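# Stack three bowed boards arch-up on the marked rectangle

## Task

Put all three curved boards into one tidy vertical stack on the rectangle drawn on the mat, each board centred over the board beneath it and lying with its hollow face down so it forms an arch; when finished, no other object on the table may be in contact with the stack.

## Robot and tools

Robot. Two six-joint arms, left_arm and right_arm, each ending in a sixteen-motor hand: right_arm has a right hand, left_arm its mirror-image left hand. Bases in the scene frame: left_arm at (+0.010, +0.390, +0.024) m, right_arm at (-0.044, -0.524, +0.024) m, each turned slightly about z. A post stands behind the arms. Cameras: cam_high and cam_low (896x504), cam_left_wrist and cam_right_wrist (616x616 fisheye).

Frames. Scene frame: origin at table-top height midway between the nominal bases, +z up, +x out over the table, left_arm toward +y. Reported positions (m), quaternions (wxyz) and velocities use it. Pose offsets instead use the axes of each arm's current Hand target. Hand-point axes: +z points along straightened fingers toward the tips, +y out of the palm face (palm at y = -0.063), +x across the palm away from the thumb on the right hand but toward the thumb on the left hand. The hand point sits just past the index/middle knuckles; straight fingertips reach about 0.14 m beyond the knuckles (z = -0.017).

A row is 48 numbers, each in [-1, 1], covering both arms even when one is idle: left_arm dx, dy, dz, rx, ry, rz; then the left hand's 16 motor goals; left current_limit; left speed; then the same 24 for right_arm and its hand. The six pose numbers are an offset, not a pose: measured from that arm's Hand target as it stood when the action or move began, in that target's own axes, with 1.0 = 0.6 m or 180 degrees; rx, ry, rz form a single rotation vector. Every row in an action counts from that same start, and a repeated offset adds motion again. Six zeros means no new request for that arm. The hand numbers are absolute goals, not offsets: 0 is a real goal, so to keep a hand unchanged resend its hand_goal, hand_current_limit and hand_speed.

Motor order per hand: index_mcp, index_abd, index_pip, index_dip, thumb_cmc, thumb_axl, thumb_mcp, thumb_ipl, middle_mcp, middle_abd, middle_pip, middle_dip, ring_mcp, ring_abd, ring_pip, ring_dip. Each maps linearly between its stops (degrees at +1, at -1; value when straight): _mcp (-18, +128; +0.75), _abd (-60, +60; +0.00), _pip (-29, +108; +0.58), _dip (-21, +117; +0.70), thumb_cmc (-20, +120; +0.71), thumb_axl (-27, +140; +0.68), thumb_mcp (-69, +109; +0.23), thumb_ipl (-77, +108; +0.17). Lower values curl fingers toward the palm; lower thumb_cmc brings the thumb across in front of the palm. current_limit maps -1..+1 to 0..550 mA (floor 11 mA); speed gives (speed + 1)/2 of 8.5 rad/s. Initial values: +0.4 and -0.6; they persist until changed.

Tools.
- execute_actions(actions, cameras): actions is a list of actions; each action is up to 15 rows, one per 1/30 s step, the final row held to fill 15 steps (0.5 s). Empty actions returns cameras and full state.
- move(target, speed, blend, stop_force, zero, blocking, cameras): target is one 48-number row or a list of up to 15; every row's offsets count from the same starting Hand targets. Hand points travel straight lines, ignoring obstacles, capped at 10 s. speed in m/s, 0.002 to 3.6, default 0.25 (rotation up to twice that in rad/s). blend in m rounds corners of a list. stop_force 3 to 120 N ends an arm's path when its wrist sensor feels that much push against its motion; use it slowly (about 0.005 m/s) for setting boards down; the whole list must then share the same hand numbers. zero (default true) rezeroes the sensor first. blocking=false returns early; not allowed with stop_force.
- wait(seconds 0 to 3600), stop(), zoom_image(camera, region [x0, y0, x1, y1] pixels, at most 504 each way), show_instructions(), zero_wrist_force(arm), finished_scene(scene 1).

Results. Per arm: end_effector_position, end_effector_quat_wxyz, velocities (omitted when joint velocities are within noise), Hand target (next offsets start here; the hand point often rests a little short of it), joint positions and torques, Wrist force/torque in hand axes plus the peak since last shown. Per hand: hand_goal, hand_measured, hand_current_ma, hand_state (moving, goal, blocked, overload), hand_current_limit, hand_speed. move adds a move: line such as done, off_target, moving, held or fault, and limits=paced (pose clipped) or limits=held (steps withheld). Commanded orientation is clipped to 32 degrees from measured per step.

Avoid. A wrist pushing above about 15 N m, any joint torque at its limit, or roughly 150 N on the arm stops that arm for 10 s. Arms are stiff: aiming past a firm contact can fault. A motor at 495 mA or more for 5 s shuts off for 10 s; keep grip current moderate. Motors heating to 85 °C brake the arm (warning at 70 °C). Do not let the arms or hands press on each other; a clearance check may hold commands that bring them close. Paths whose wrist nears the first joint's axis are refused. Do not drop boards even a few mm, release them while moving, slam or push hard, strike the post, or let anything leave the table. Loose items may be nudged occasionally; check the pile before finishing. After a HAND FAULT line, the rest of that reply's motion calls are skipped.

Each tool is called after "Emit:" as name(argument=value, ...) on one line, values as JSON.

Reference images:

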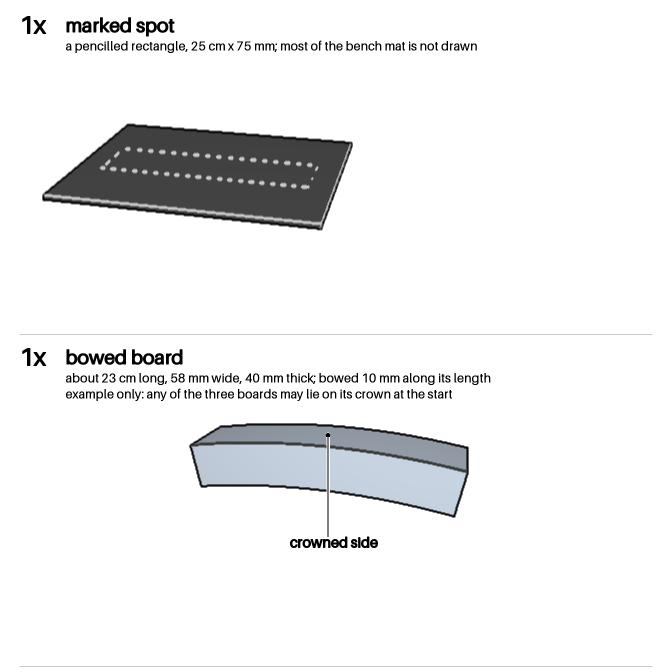

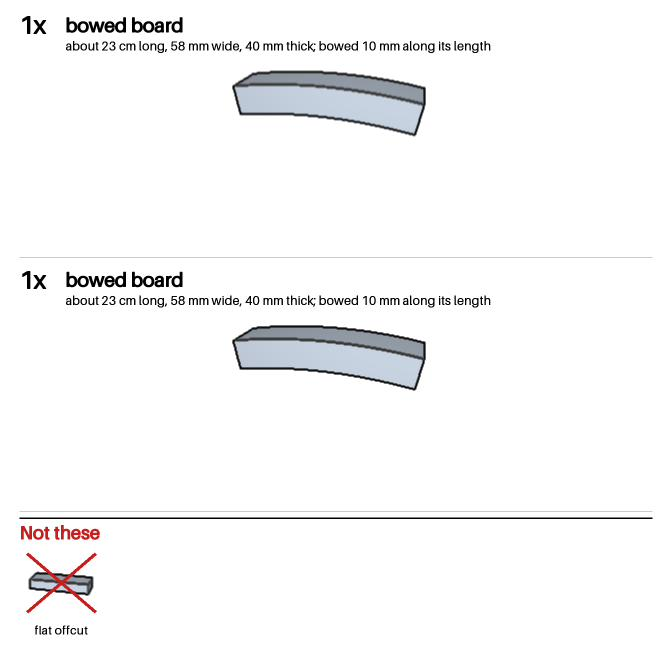

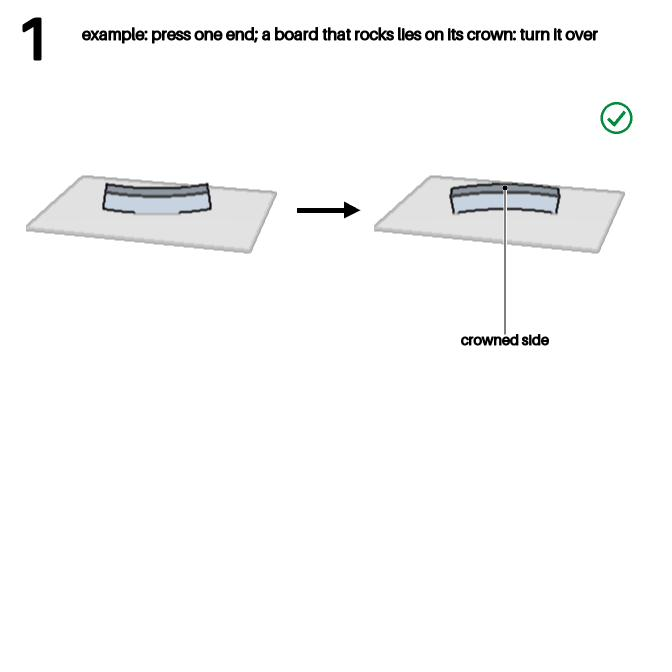

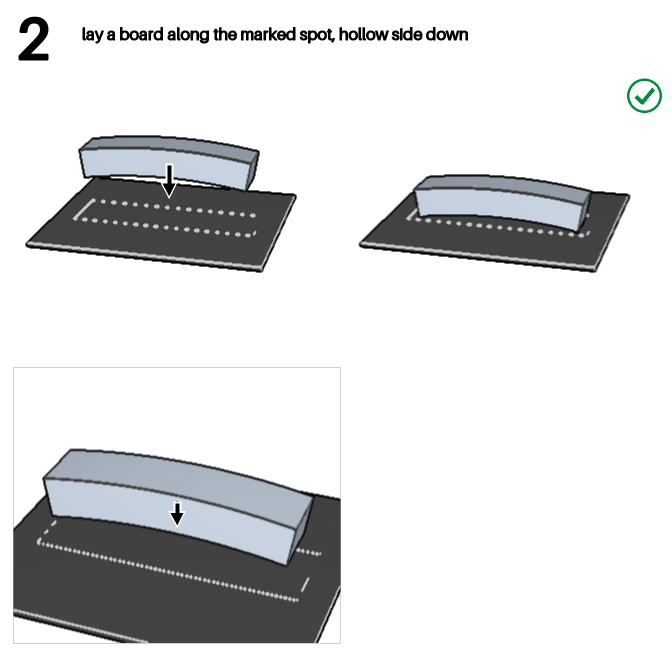

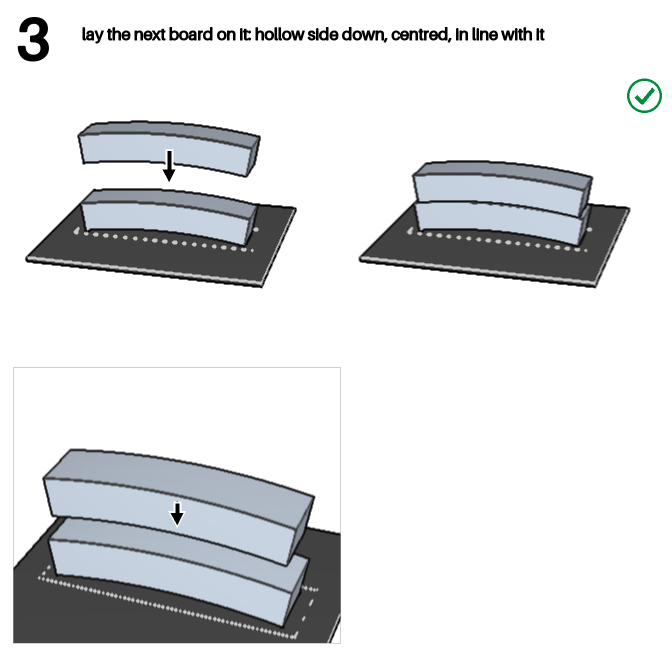

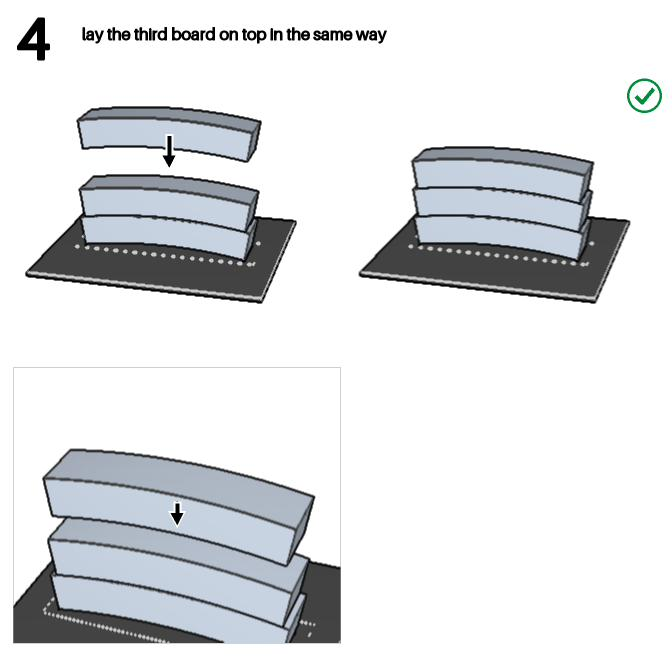

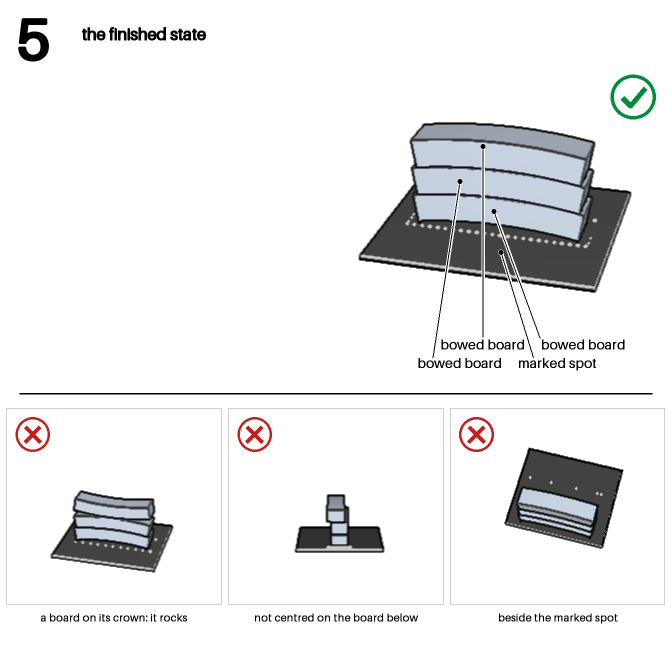

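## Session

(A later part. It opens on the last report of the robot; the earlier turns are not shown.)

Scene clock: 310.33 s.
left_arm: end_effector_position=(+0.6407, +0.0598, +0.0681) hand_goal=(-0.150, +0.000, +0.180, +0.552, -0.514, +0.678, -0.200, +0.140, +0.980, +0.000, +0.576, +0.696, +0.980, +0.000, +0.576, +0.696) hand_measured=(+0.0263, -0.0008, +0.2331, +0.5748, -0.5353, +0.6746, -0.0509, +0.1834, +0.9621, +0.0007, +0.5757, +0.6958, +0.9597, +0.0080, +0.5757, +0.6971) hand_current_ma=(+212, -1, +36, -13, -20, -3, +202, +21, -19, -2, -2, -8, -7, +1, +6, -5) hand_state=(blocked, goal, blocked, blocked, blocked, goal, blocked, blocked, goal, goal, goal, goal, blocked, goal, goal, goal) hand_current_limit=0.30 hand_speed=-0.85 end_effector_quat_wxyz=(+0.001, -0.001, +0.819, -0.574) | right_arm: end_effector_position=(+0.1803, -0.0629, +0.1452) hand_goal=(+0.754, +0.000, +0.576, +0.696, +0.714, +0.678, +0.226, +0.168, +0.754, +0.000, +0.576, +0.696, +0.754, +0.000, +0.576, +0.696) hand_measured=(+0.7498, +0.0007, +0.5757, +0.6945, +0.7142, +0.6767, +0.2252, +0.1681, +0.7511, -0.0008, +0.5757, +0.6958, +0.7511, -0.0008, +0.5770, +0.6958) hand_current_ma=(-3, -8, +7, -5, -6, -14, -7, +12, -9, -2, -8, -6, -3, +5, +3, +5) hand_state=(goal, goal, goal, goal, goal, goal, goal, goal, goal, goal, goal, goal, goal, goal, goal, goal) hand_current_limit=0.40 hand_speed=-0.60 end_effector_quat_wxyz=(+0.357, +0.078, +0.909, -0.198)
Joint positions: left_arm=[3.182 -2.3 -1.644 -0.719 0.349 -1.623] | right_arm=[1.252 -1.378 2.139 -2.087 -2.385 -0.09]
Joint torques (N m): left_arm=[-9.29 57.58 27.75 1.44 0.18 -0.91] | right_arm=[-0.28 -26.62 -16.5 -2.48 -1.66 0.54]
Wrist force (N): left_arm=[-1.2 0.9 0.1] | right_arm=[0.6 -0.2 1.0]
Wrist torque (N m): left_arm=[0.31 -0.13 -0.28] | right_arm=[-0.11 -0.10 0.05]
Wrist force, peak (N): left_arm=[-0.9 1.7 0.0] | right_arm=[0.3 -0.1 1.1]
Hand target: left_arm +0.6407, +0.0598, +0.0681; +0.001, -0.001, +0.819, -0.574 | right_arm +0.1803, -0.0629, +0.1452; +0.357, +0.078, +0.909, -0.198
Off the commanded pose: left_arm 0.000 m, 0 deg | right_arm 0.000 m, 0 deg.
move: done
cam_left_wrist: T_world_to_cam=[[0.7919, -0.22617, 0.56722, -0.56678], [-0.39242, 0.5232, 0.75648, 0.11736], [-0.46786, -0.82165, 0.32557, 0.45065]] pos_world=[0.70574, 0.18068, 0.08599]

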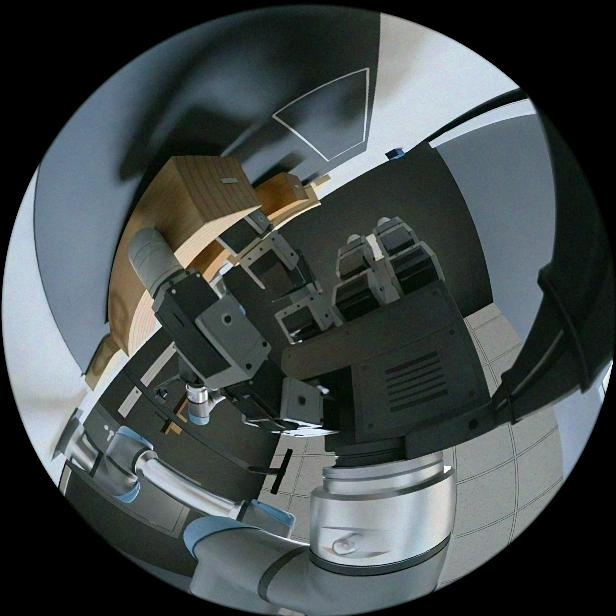

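Emit:
move(target=[0.005,-0.047,-0.0171,0,0,0, -0.15,0,0.18,0.551,-0.514,0.677,-0.2,0.14,0.98,0,0.576,0.696,0.98,0,0.576,0.696,0.3,-0.85, 0,0,0,0,0,0,0.754,0,0.576,0.696,0.714,0.678,0.226,0.168,0.754,0,0.576,0.696,0.754,0,0.576,0.696,0.4,-0.6], speed=0.04, cameras=["cam_high","cam_low","cam_left_wrist"])

Emit:
zoom_image(camera="cam_low", region=[250, 150, 520, 350])

Scene clock: 316.13 s.
left_arm: end_effector_position=(+0.6376, +0.0598, +0.0982) hand_goal=(-0.150, +0.000, +0.180, +0.552, -0.514, +0.678, -0.200, +0.140, +0.980, +0.000, +0.576, +0.696, +0.980, +0.000, +0.576, +0.696) hand_measured=(+0.0275, +0.0153, +0.2511, +0.5875, -0.5040, +0.6809, -0.0667, +0.1834, +0.9621, -0.0008, +0.5770, +0.6971, +0.9585, +0.0065, +0.5770, +0.6958) hand_current_ma=(+209, +3, +41, +4, -10, +4, +172, +27, -7, -9, -8, -5, -7, -9, +0, +4) hand_state=(blocked, goal, blocked, blocked, goal, goal, blocked, blocked, goal, goal, goal, goal, blocked, goal, goal, goal) hand_current_limit=0.30 hand_speed=-0.85 end_effector_quat_wxyz=(+0.001, -0.001, +0.819, -0.574) | right_arm: end_effector_position=(+0.1803, -0.0629, +0.1452) hand_goal=(+0.754, +0.000, +0.576, +0.696, +0.714, +0.678, +0.226, +0.168, +0.754, +0.000, +0.576, +0.696, +0.754, +0.000, +0.576, +0.696) hand_measured=(+0.7511, -0.0008, +0.5770, +0.6958, +0.7142, +0.6777, +0.2252, +0.1672, +0.7523, -0.0008, +0.5770, +0.6958, +0.7511, +0.0007, +0.5770, +0.6958) hand_current_ma=(-1, -5, +1, -6, -12, -10, -7, +11, -6, -4, -3, -6, -4, +1, +2, +6) hand_state=(goal, goal, goal, goal, goal, goal, goal, goal, goal, goal, goal, goal, goal, goal, goal, goal) hand_current_limit=0.40 hand_speed=-0.60 end_effector_quat_wxyz=(+0.357, +0.078, +0.909, -0.198)
Joint positions: left_arm=[3.182 -2.245 -1.645 -0.773 0.349 -1.623] | right_arm=[1.252 -1.378 2.139 -2.087 -2.385 -0.09]
Joint torques (N m): left_arm=[-8.03 37.74 33.01 4.65 0.28 2.03] | right_arm=[0.26 -27.58 -16.25 -2.66 -1.79 0.53]
Wrist force (N): left_arm=[-0.1 3.6 1.2] | right_arm=[0.3 0.1 0.9]
Wrist torque (N m): left_arm=[0.44 -0.18 -0.24] | right_arm=[-0.06 -0.06 0.02]
Wrist force, peak (N): left_arm=[-0.1 3.7 1.3] | right_arm=[0.7 -0.2 1.0]
Hand target: left_arm +0.6377, +0.0598, +0.0981; +0.001, -0.001, +0.819, -0.574 | right_arm +0.1803, -0.0629, +0.1452; +0.357, +0.078, +0.909, -0.198
Off the commanded pose: left_arm 0.000 m, 0 deg | right_arm 0.000 m, 0 deg.
move: done
cam_left_wrist: T_world_to_cam=[[0.79205, -0.22617, 0.56701, -0.58148], [-0.39223, 0.52318, 0.7566, 0.09324], [-0.46777, -0.82166, 0.32567, 0.43933]] pos_world=[0.70264, 0.18068, 0.11609]

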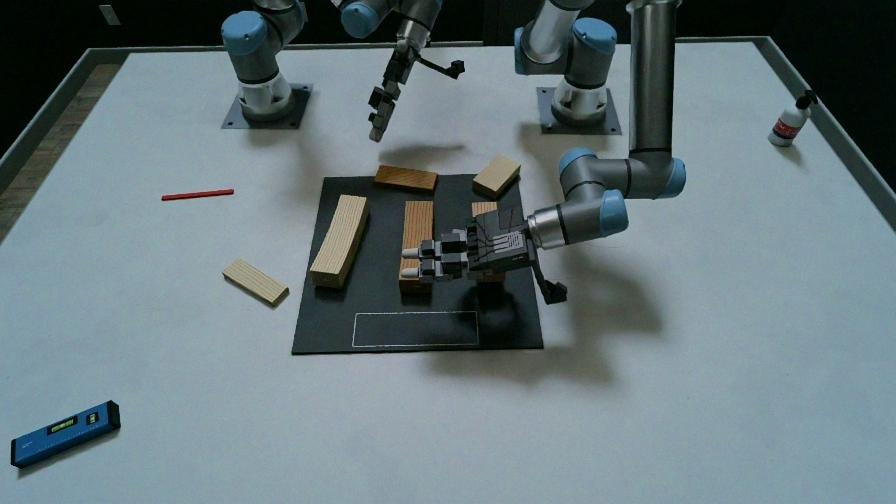

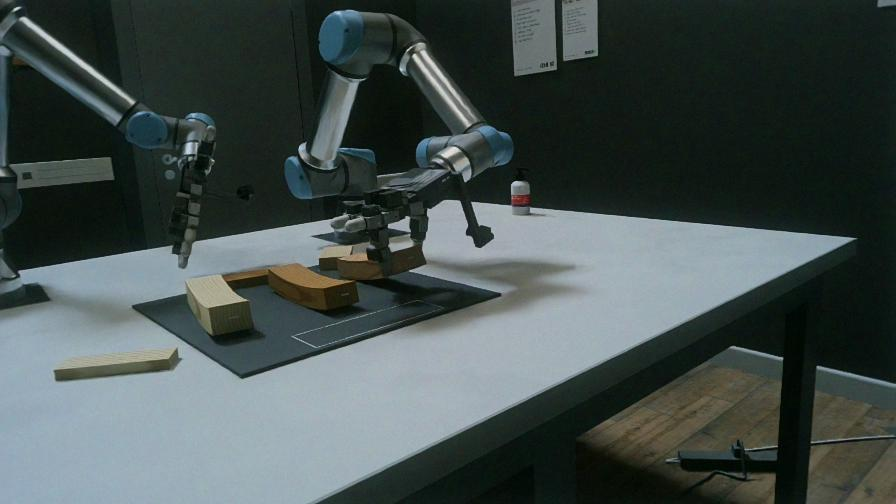

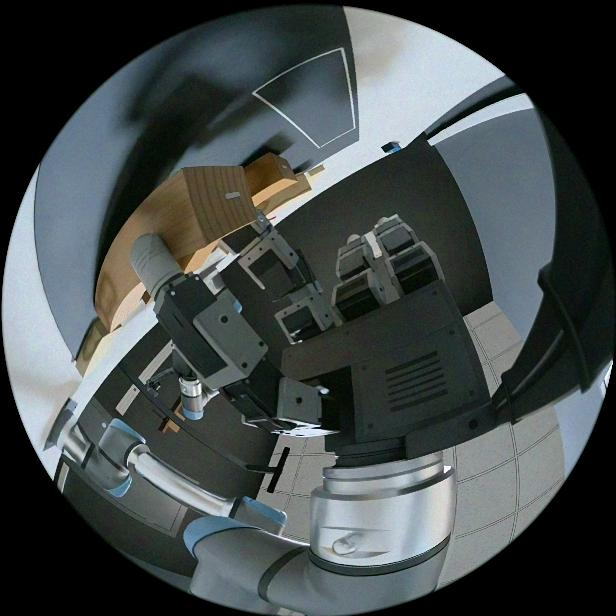

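Scaled by 1.867 from the camera's image (finer frame: 1280x720).

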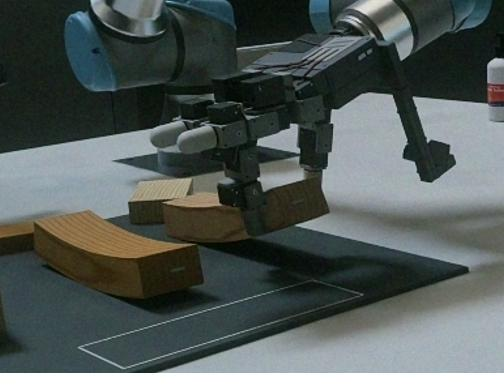

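Emit:
move(target=[[0.0667,-0.0987,-0.0359,0,0,0, -0.15,0,0.18,0.551,-0.514,0.677,-0.2,0.14,0.98,0,0.576,0.696,0.98,0,0.576,0.696,0.3,-0.85, 0,0,0,0,0,0,0.754,0,0.576,0.696,0.714,0.678,0.226,0.168,0.754,0,0.576,0.696,0.754,0,0.576,0.696,0.4,-0.6],[0.1533,-0.1676,-0.0610,0,0,0, -0.15,0,0.18,0.551,-0.514,0.677,-0.2,0.14,0.98,0,0.576,0.696,0.98,0,0.576,0.696,0.3,-0.85, 0,0,0,0,0,0,0.754,0,0.576,0.696,0.714,0.678,0.226,0.168,0.754,0,0.576,0.696,0.754,0,0.576,0.696,0.4,-0.6]], speed=0.05, blend=[0.02,0], cameras=["cam_high","cam_low","cam_left_wrist"])

Emit:
zoom_image(camera="cam_low", region=[250, 130, 520, 350])

Scene clock: 329.23 s.
left_arm: end_effector_position=(+0.5455, +0.0597, +0.2050) hand_goal=(-0.150, +0.000, +0.180, +0.552, -0.514, +0.678, -0.200, +0.140, +0.980, +0.000, +0.576, +0.696, +0.980, +0.000, +0.576, +0.696) hand_measured=(+0.0275, -0.0740, +0.2485, +0.5888, -0.5102, +0.6809, -0.0697, +0.1824, +0.9621, -0.0008, +0.5757, +0.6958, +0.9585, +0.0065, +0.5757, +0.6958) hand_current_ma=(+214, -25, +42, -4, -8, +11, +165, +28, -23, -4, +3, +0, -10, +1, +1, +0) hand_state=(blocked, blocked, blocked, blocked, goal, goal, blocked, blocked, goal, goal, goal, goal, blocked, goal, goal, goal) hand_current_limit=0.30 hand_speed=-0.85 end_effector_quat_wxyz=(+0.001, -0.001, +0.819, -0.574) | right_arm: end_effector_position=(+0.1803, -0.0629, +0.1452) hand_goal=(+0.754, +0.000, +0.576, +0.696, +0.714, +0.678, +0.226, +0.168, +0.754, +0.000, +0.576, +0.696, +0.754, +0.000, +0.576, +0.696) hand_measured=(+0.7511, +0.0007, +0.5770, +0.6958, +0.7154, +0.6777, +0.2252, +0.1681, +0.7523, +0.0007, +0.5770, +0.6958, +0.7498, -0.0008, +0.5770, +0.6958) hand_current_ma=(-4, -4, +6, -3, -8, -8, -4, +8, -6, -4, -5, -4, -2, +10, -5, +10) hand_state=(goal, goal, goal, goal, goal, goal, goal, goal, goal, goal, goal, goal, goal, goal, goal, goal) hand_current_limit=0.40 hand_speed=-0.60 end_effector_quat_wxyz=(+0.357, +0.078, +0.909, -0.198)
Joint positions: left_arm=[3.179 -1.913 -1.852 -0.89 0.349 -1.632] | right_arm=[1.252 -1.378 2.139 -2.087 -2.385 -0.09]
Joint torques (N m): left_arm=[-3.71 24.92 31.81 4.11 0.63 1.38] | right_arm=[-0.28 -26.82 -16.99 -2.79 -1.6 0.64]
Wrist force (N): left_arm=[-2.0 1.7 0.5] | right_arm=[0.5 -0.1 0.6]
Wrist torque (N m): left_arm=[0.33 -0.15 -0.18] | right_arm=[-0.05 -0.09 0.05]
Wrist force, peak (N): left_arm=[-0.3 4.1 1.7] | right_arm=[0.4 0.1 1.1]
Hand target: left_arm +0.5457, +0.0597, +0.2051; +0.001, -0.001, +0.819, -0.574 | right_arm +0.1803, -0.0629, +0.1452; +0.357, +0.078, +0.909, -0.198
Off the commanded pose: left_arm 0.000 m, 0 deg | right_arm 0.000 m, 0 deg.
move: done
cam_left_wrist: T_world_to_cam=[[0.79221, -0.22623, 0.56677, -0.56907], [-0.39195, 0.52324, 0.7567, -0.02389], [-0.46774, -0.82161, 0.32585, 0.36127]] pos_world=[0.61044, 0.18058, 0.22289]

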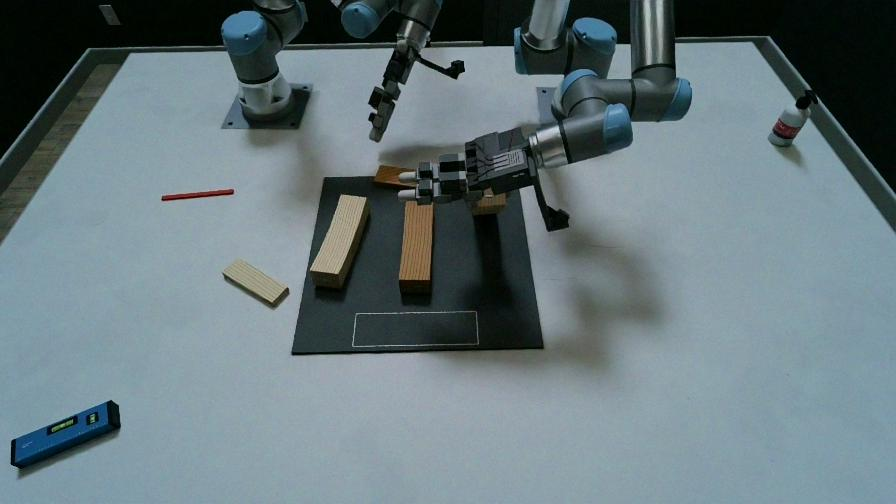

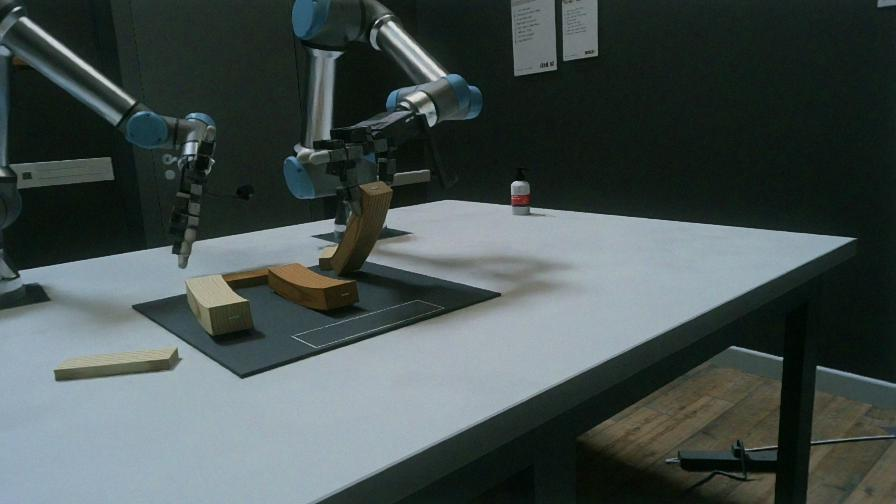

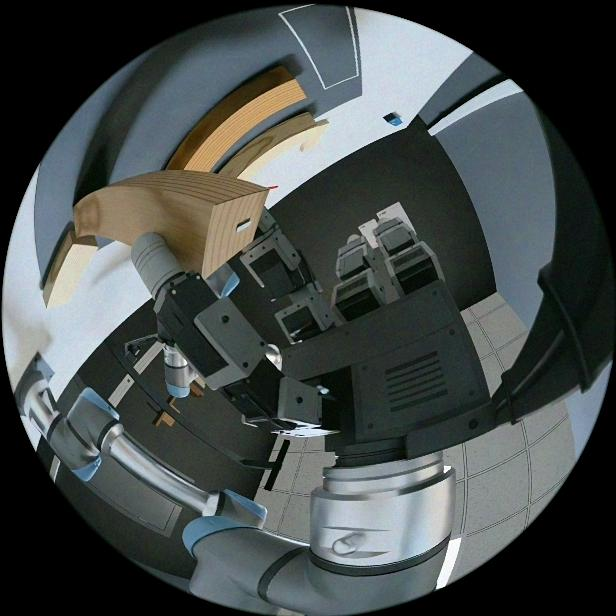

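Scaled by 1.867 from the camera's image (finer frame: 1280x720).

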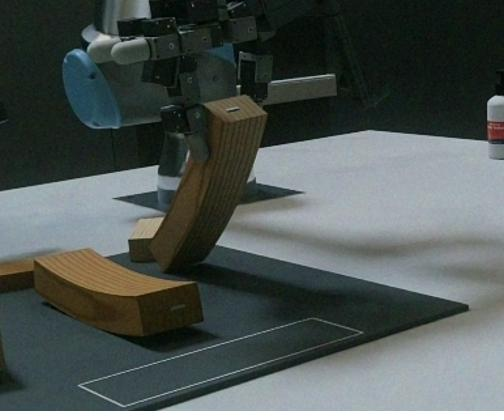

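Emit:
move(target=[[0.0833,-0.0626,-0.0228,0,0,0, -0.15,0,0.18,0.551,-0.514,0.677,-0.2,0.14,0.98,0,0.576,0.696,0.98,0,0.576,0.696,0.3,-0.85, 0,0,0,0,0,0,0.754,0,0.576,0.696,0.714,0.678,0.226,0.168,0.754,0,0.576,0.696,0.754,0,0.576,0.696,0.4,-0.6],[0.0667,-0.1200,-0.0437,0,0,0, -0.15,0,0.18,0.551,-0.514,0.677,-0.2,0.14,0.98,0,0.576,0.696,0.98,0,0.576,0.696,0.3,-0.85, 0,0,0,0,0,0,0.754,0,0.576,0.696,0.714,0.678,0.226,0.168,0.754,0,0.576,0.696,0.754,0,0.576,0.696,0.4,-0.6]], speed=0.05, blend=[0.01,0], cameras=["cam_high","cam_low","cam_left_wrist"])

Emit:
zoom_image(camera="cam_low", region=[250, 130, 520, 350])

Scene clock: 336.13 s.
left_arm: end_effector_position=(+0.5057, +0.0597, +0.2819) hand_goal=(-0.150, +0.000, +0.180, +0.552, -0.514, +0.678, -0.200, +0.140, +0.980, +0.000, +0.576, +0.696, +0.980, +0.000, +0.576, +0.696) hand_measured=(-0.1510, -0.0096, +0.1895, +0.5607, -0.5203, +0.6746, -0.1924, +0.1462, +0.9609, +0.0021, +0.5757, +0.6971, +0.9585, -0.0008, +0.5770, +0.6945) hand_current_ma=(+5, +5, +1, -11, -11, +5, -8, +5, -9, -6, -7, -6, -11, +2, +8, +9) hand_state=(goal, goal, goal, goal, goal, goal, goal, goal, goal, goal, goal, goal, blocked, goal, goal, goal) hand_current_limit=0.30 hand_speed=-0.85 end_effector_quat_wxyz=(+0.001, -0.001, +0.819, -0.574) end_effector_velocity=(-0.001, +0.000, -0.002) end_effector_angular_velocity=(+0.000, -0.002, -0.001) | right_arm: end_effector_position=(+0.1803, -0.0629, +0.1452) hand_goal=(+0.754, +0.000, +0.576, +0.696, +0.714, +0.678, +0.226, +0.168, +0.754, +0.000, +0.576, +0.696, +0.754, +0.000, +0.576, +0.696) hand_measured=(+0.7511, -0.0008, +0.5782, +0.6958, +0.7142, +0.6777, +0.2242, +0.1681, +0.7511, +0.0007, +0.5770, +0.6958, +0.7511, -0.0008, +0.5770, +0.6958) hand_current_ma=(-2, +1, +6, +0, -3, -10, -4, +10, -11, -6, -1, -6, -2, +3, +5, +9) hand_state=(goal, goal, goal, goal, goal, goal, goal, goal, goal, goal, goal, goal, goal, goal, goal, goal) hand_current_limit=0.40 hand_speed=-0.60 end_effector_quat_wxyz=(+0.357, +0.078, +0.909, -0.198)
Joint positions: left_arm=[3.177 -1.733 -1.862 -1.056 0.349 -1.636] | right_arm=[1.252 -1.378 2.139 -2.087 -2.385 -0.09]
Joint velocities: left_arm=[-0.001 0 -0.005 0.007 0 0] | right_arm=[within noise]
Joint torques (N m): left_arm=[7.72 18.95 10.63 4.48 -0.99 2.12] | right_arm=[-0.17 -27.53 -16.78 -2.97 -1.65 0.57]
Wrist force (N): left_arm=[-0.5 1.7 0.3] | right_arm=[0.4 -0.1 0.5]
Wrist torque (N m): left_arm=[0.28 -0.20 -0.30] | right_arm=[-0.05 -0.07 0.03]
Wrist force, peak (N): left_arm=[-0.6 4.8 1.1] | right_arm=[0.5 0.0 1.1]
Hand target: left_arm +0.5056, +0.0597, +0.2817; +0.001, -0.001, +0.819, -0.574 | right_arm +0.1803, -0.0629, +0.1452; +0.357, +0.078, +0.909, -0.198
Off the commanded pose: left_arm 0.000 m, 0 deg | right_arm 0.000 m, 0 deg.
move: done
cam_left_wrist: T_world_to_cam=[[0.79166, -0.22624, 0.56753, -0.58103], [-0.39269, 0.5232, 0.75634, -0.09714], [-0.46805, -0.82163, 0.32536, 0.31792]] pos_world=[0.57063, 0.18058, 0.29979]

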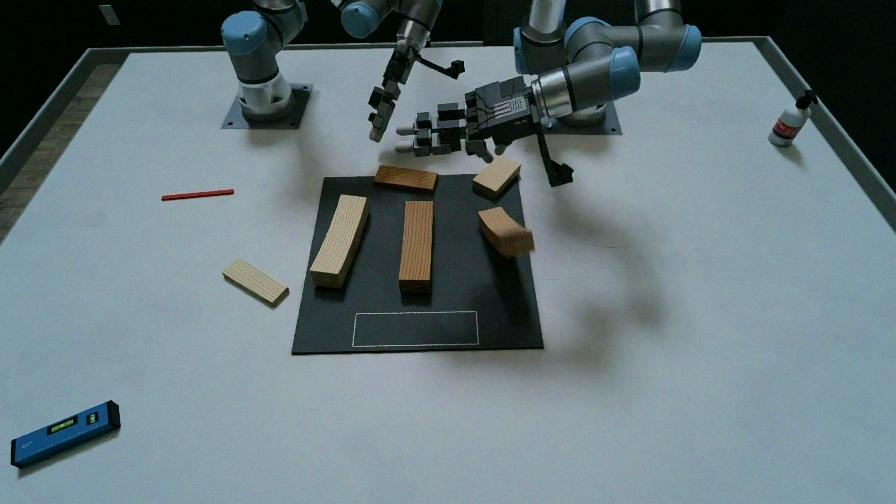

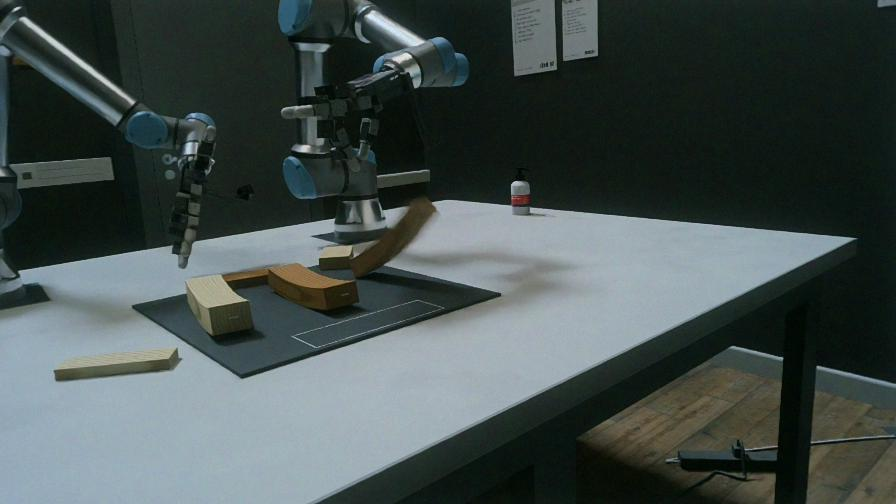

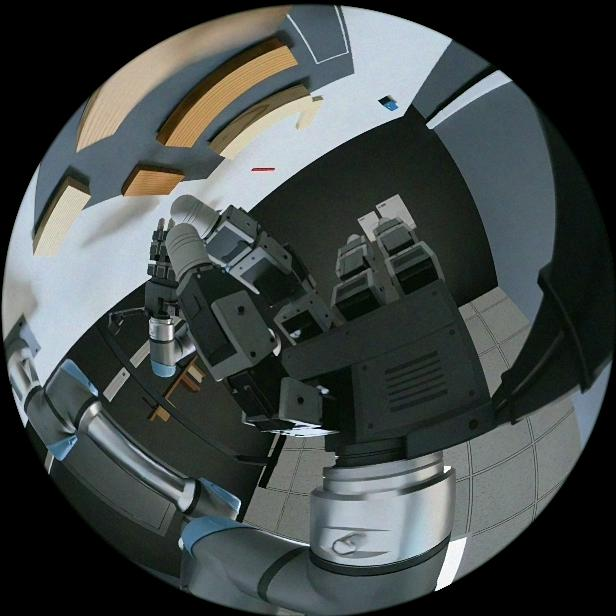

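Scaled by 1.867 from the camera's image (finer frame: 1280x720).

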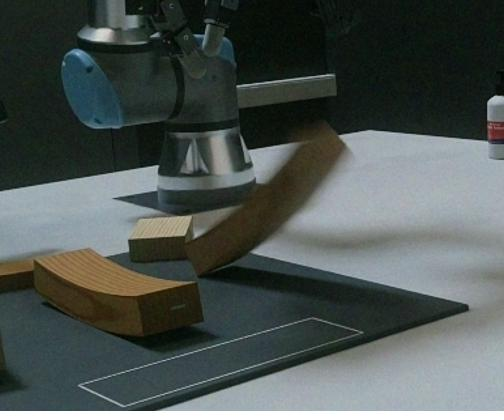

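Emit:
wait(seconds=1, cameras=["cam_high","cam_low","cam_left_wrist"])

Emit:
zoom_image(camera="cam_low", region=[250, 130, 520, 350])

Emit:
zoom_image(camera="cam_high", region=[380, 140, 600, 320])

Scene clock: 343.10 s.
left_arm: end_effector_position=(+0.5056, +0.0597, +0.2817) hand_goal=(-0.150, +0.000, +0.180, +0.552, -0.514, +0.678, -0.200, +0.140, +0.980, +0.000, +0.576, +0.696, +0.980, +0.000, +0.576, +0.696) hand_measured=(-0.1498, -0.0110, +0.1895, +0.5595, -0.5203, +0.6746, -0.1924, +0.1462, +0.9633, -0.0008, +0.5757, +0.6958, +0.9585, +0.0021, +0.5770, +0.6971) hand_current_ma=(+9, -5, -8, -17, -7, -2, +5, +1, -6, +0, +4, +5, -8, -2, +7, +4) hand_state=(goal, goal, goal, goal, goal, goal, goal, goal, goal, goal, goal, goal, blocked, goal, goal, goal) hand_current_limit=0.30 hand_speed=-0.85 end_effector_quat_wxyz=(+0.001, -0.001, +0.819, -0.574) | right_arm: end_effector_position=(+0.1803, -0.0629, +0.1452) hand_goal=(+0.754, +0.000, +0.576, +0.696, +0.714, +0.678, +0.226, +0.168, +0.754, +0.000, +0.576, +0.696, +0.754, +0.000, +0.576, +0.696) hand_measured=(+0.7498, -0.0008, +0.5770, +0.6971, +0.7142, +0.6767, +0.2252, +0.1681, +0.7511, +0.0007, +0.5770, +0.6958, +0.7498, +0.0007, +0.5757, +0.6958) hand_current_ma=(-3, -7, +7, -4, -10, -4, -6, +10, -6, -1, -1, -8, -1, +7, -3, +5) hand_state=(goal, goal, goal, goal, goal, goal, goal, goal, goal, goal, goal, goal, goal, goal, goal, goal) hand_current_limit=0.40 hand_speed=-0.60 end_effector_quat_wxyz=(+0.357, +0.078, +0.909, -0.198)
Joint positions: left_arm=[3.177 -1.733 -1.862 -1.055 0.349 -1.636] | right_arm=[1.252 -1.378 2.139 -2.087 -2.385 -0.09]
Joint torques (N m): left_arm=[7.87 19.29 9.37 4.26 -4.91 -1.23] | right_arm=[-0.51 -28.57 -17.19 -3 -1.8 0.43]
Wrist force (N): left_arm=[-0.7 1.6 0.1] | right_arm=[0.4 -0.2 0.6]
Wrist torque (N m): left_arm=[0.28 -0.18 -0.31] | right_arm=[-0.07 -0.07 0.03]
Wrist force, peak (N): left_arm=[-0.8 1.9 0.1] | right_arm=[0.7 -0.2 1.1]
Hand target: left_arm +0.5056, +0.0597, +0.2817; +0.001, -0.001, +0.819, -0.574 | right_arm +0.1803, -0.0629, +0.1452; +0.357, +0.078, +0.909, -0.198
Off the commanded pose: left_arm 0.000 m, 0 deg | right_arm 0.000 m, 0 deg.
wait: 1.00 s; at rest from the start
cam_left_wrist: T_world_to_cam=[[0.7919, -0.22617, 0.56722, -0.5809], [-0.39242, 0.5232, 0.75648, -0.09723], [-0.46786, -0.82165, 0.32557, 0.31777]] pos_world=[0.57054, 0.18058, 0.29959]

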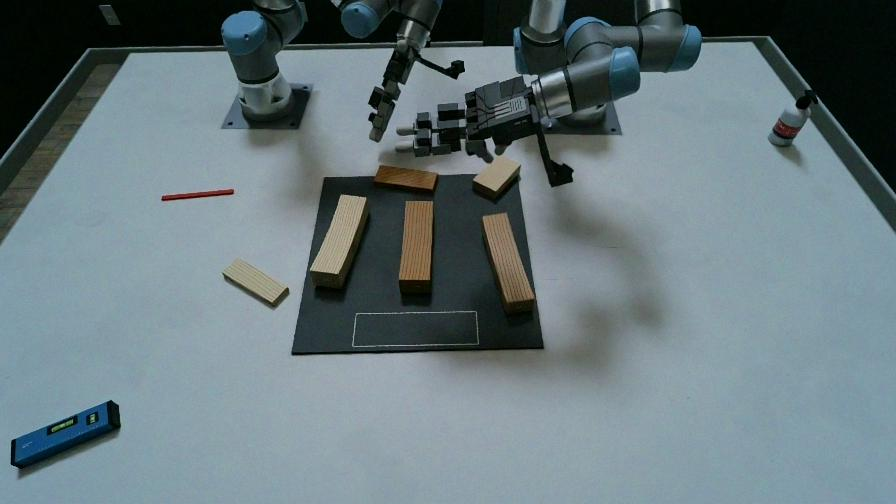

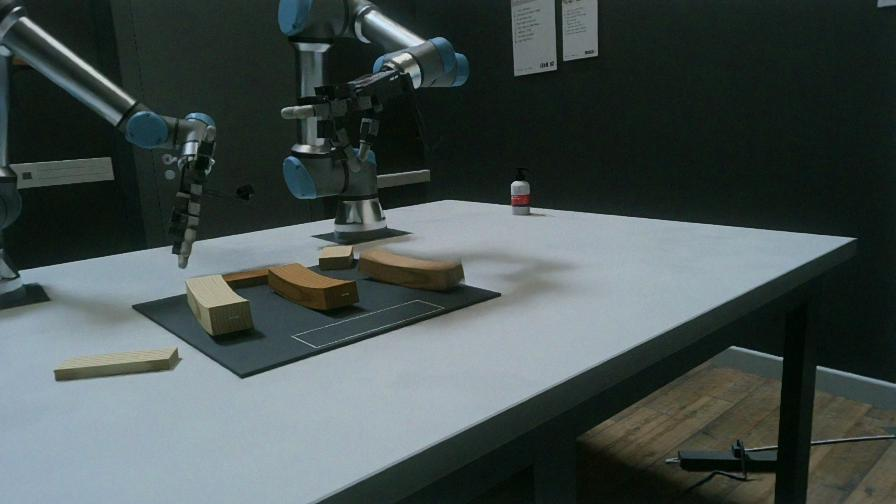

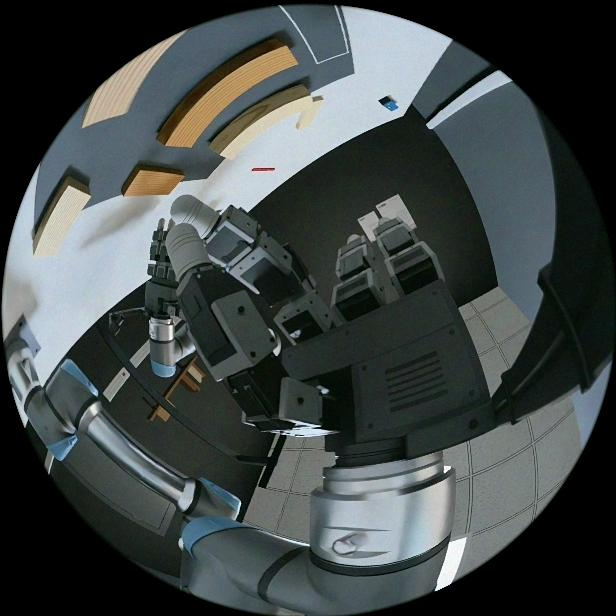

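Scaled by 1.867 from the camera's image (finer frame: 1280x720).

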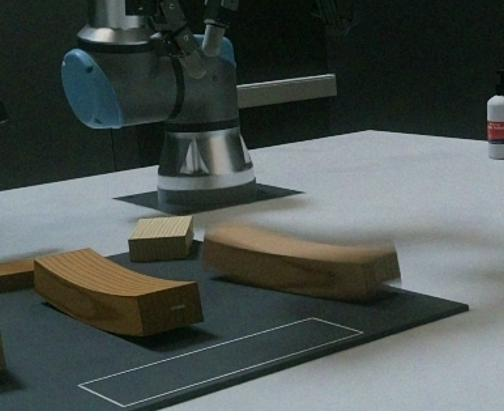

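Scaled by 2.291 from the camera's image (finer frame: 1280x720).

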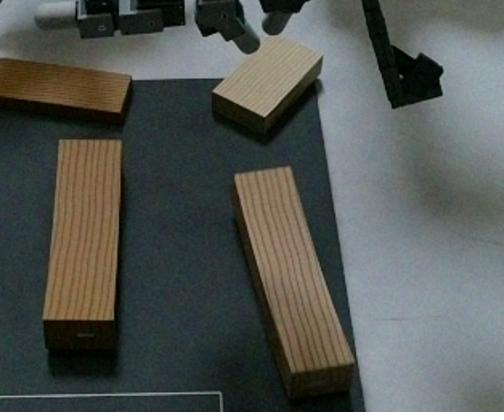

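Emit:
move(target=[-0.2090,0.1323,0.3270,0,0,0, 0.616,0,-0.518,0.623,-0.514,0.677,0.303,-0.211,0.98,0,0.576,0.696,0.98,0,0.576,0.696,0.3,-0.6, 0,0,0,0,0,0,0.754,0,0.576,0.696,0.714,0.678,0.226,0.168,0.754,0,0.576,0.696,0.754,0,0.576,0.696,0.4,-0.6], speed=0.15, cameras=["cam_high","cam_low","cam_left_wrist"])

Emit:
zoom_image(camera="cam_high", region=[380, 140, 600, 320])

Scene clock: 387.00 s.
left_arm: end_effector_position=(+0.6314, -0.0974, +0.1402) hand_goal=(+0.616, +0.000, -0.518, +0.624, -0.514, +0.678, +0.304, -0.210, +0.980, +0.000, +0.576, +0.696, +0.980, +0.000, +0.576, +0.696) hand_measured=(+0.5919, -0.0023, -0.5150, +0.6206, -0.5203, +0.6746, +0.3024, -0.2092, +0.9621, +0.0007, +0.5770, +0.6971, +0.9597, -0.0023, +0.5757, +0.6971) hand_current_ma=(-7, -6, -3, -10, -8, +0, +2, +7, -11, +2, +7, +3, -6, -4, +4, +3) hand_state=(blocked, goal, goal, goal, goal, goal, goal, goal, goal, goal, goal, goal, blocked, goal, goal, goal) hand_current_limit=0.30 hand_speed=-0.60 end_effector_quat_wxyz=(+0.001, -0.001, +0.819, -0.574) | right_arm: end_effector_position=(+0.1803, -0.0629, +0.1452) hand_goal=(+0.754, +0.000, +0.576, +0.696, +0.714, +0.678, +0.226, +0.168, +0.754, +0.000, +0.576, +0.696, +0.754, +0.000, +0.576, +0.696) hand_measured=(+0.7498, -0.0008, +0.5770, +0.6958, +0.7142, +0.6777, +0.2242, +0.1672, +0.7523, +0.0007, +0.5757, +0.6945, +0.7498, -0.0008, +0.5770, +0.6971) hand_current_ma=(+2, -6, +7, -2, -10, -11, -3, +14, -3, -8, -1, -4, -3, +9, +6, +7) hand_state=(goal, goal, goal, goal, goal, goal, goal, goal, goal, goal, goal, goal, goal, goal, goal, goal) hand_current_limit=0.40 hand_speed=-0.60 end_effector_quat_wxyz=(+0.357, +0.078, +0.909, -0.198)
Joint positions: left_arm=[2.949 -2.372 -1.427 -0.314 0.426 -2.214] | right_arm=[1.252 -1.378 2.139 -2.087 -2.385 -0.09]
Joint torques (N m): left_arm=[7.82 54.18 14.68 0.74 -4.72 1.74] | right_arm=[-0.2 -30.26 -17.1 -3.64 -1.8 0.58]
Wrist force (N): left_arm=[-0.9 1.6 0.3] | right_arm=[0.5 0.0 0.7]
Wrist torque (N m): left_arm=[0.33 -0.07 -0.31] | right_arm=[-0.06 -0.09 0.04]
Wrist force, peak (N): left_arm=[-1.8 2.4 1.3] | right_arm=[0.7 0.0 1.2]
Hand target: left_arm +0.6314, -0.0974, +0.1401; +0.001, -0.001, +0.819, -0.574 | right_arm +0.1803, -0.0629, +0.1452; +0.357, +0.078, +0.909, -0.198
Off the commanded pose: left_arm 0.000 m, 0 deg | right_arm 0.000 m, 0 deg.
move: done
cam_left_wrist: T_world_to_cam=[[0.79187, -0.22624, 0.56724, -0.63577], [-0.3924, 0.52323, 0.75647, 0.14137], [-0.46794, -0.82161, 0.32555, 0.29367]] pos_world=[0.69634, 0.02348, 0.15809]

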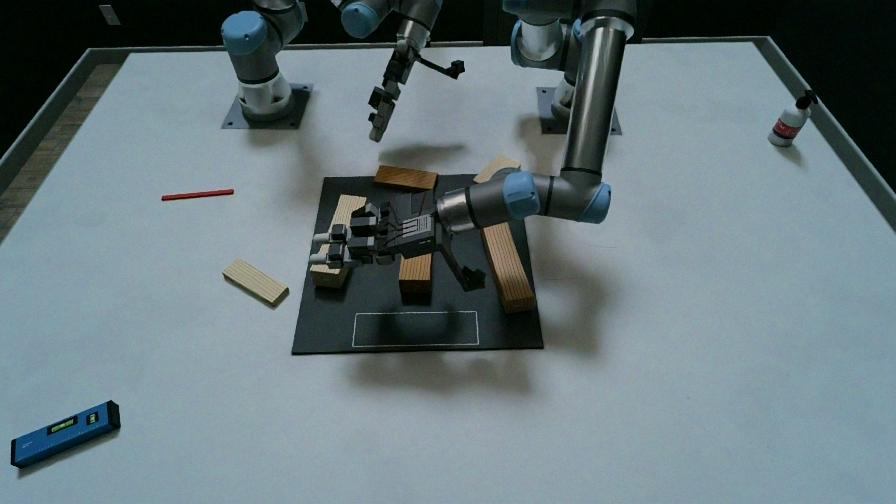

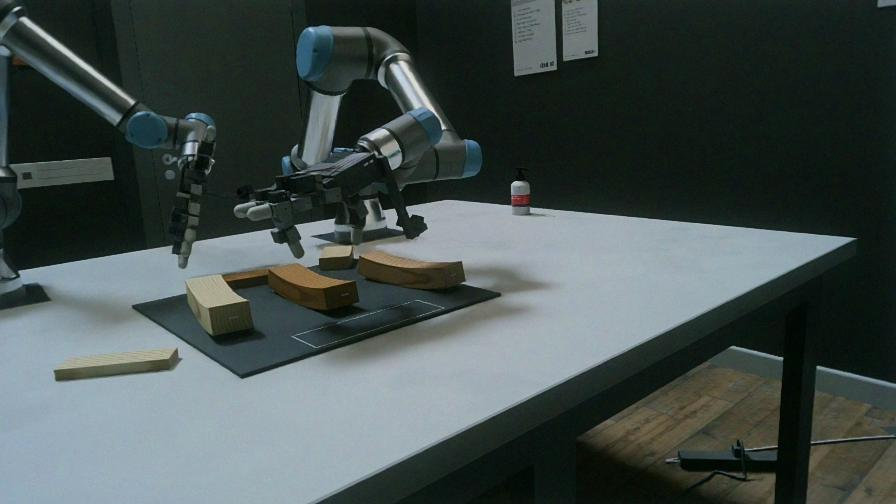

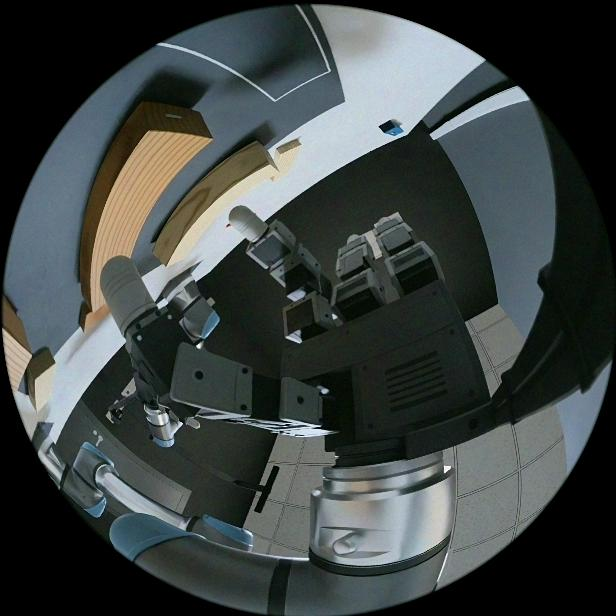

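Scaled by 2.291 from the camera's image (finer frame: 1280x720).

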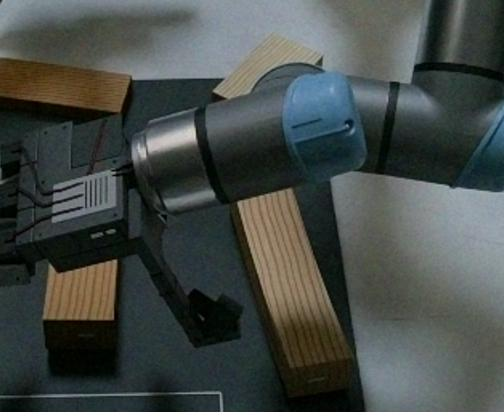

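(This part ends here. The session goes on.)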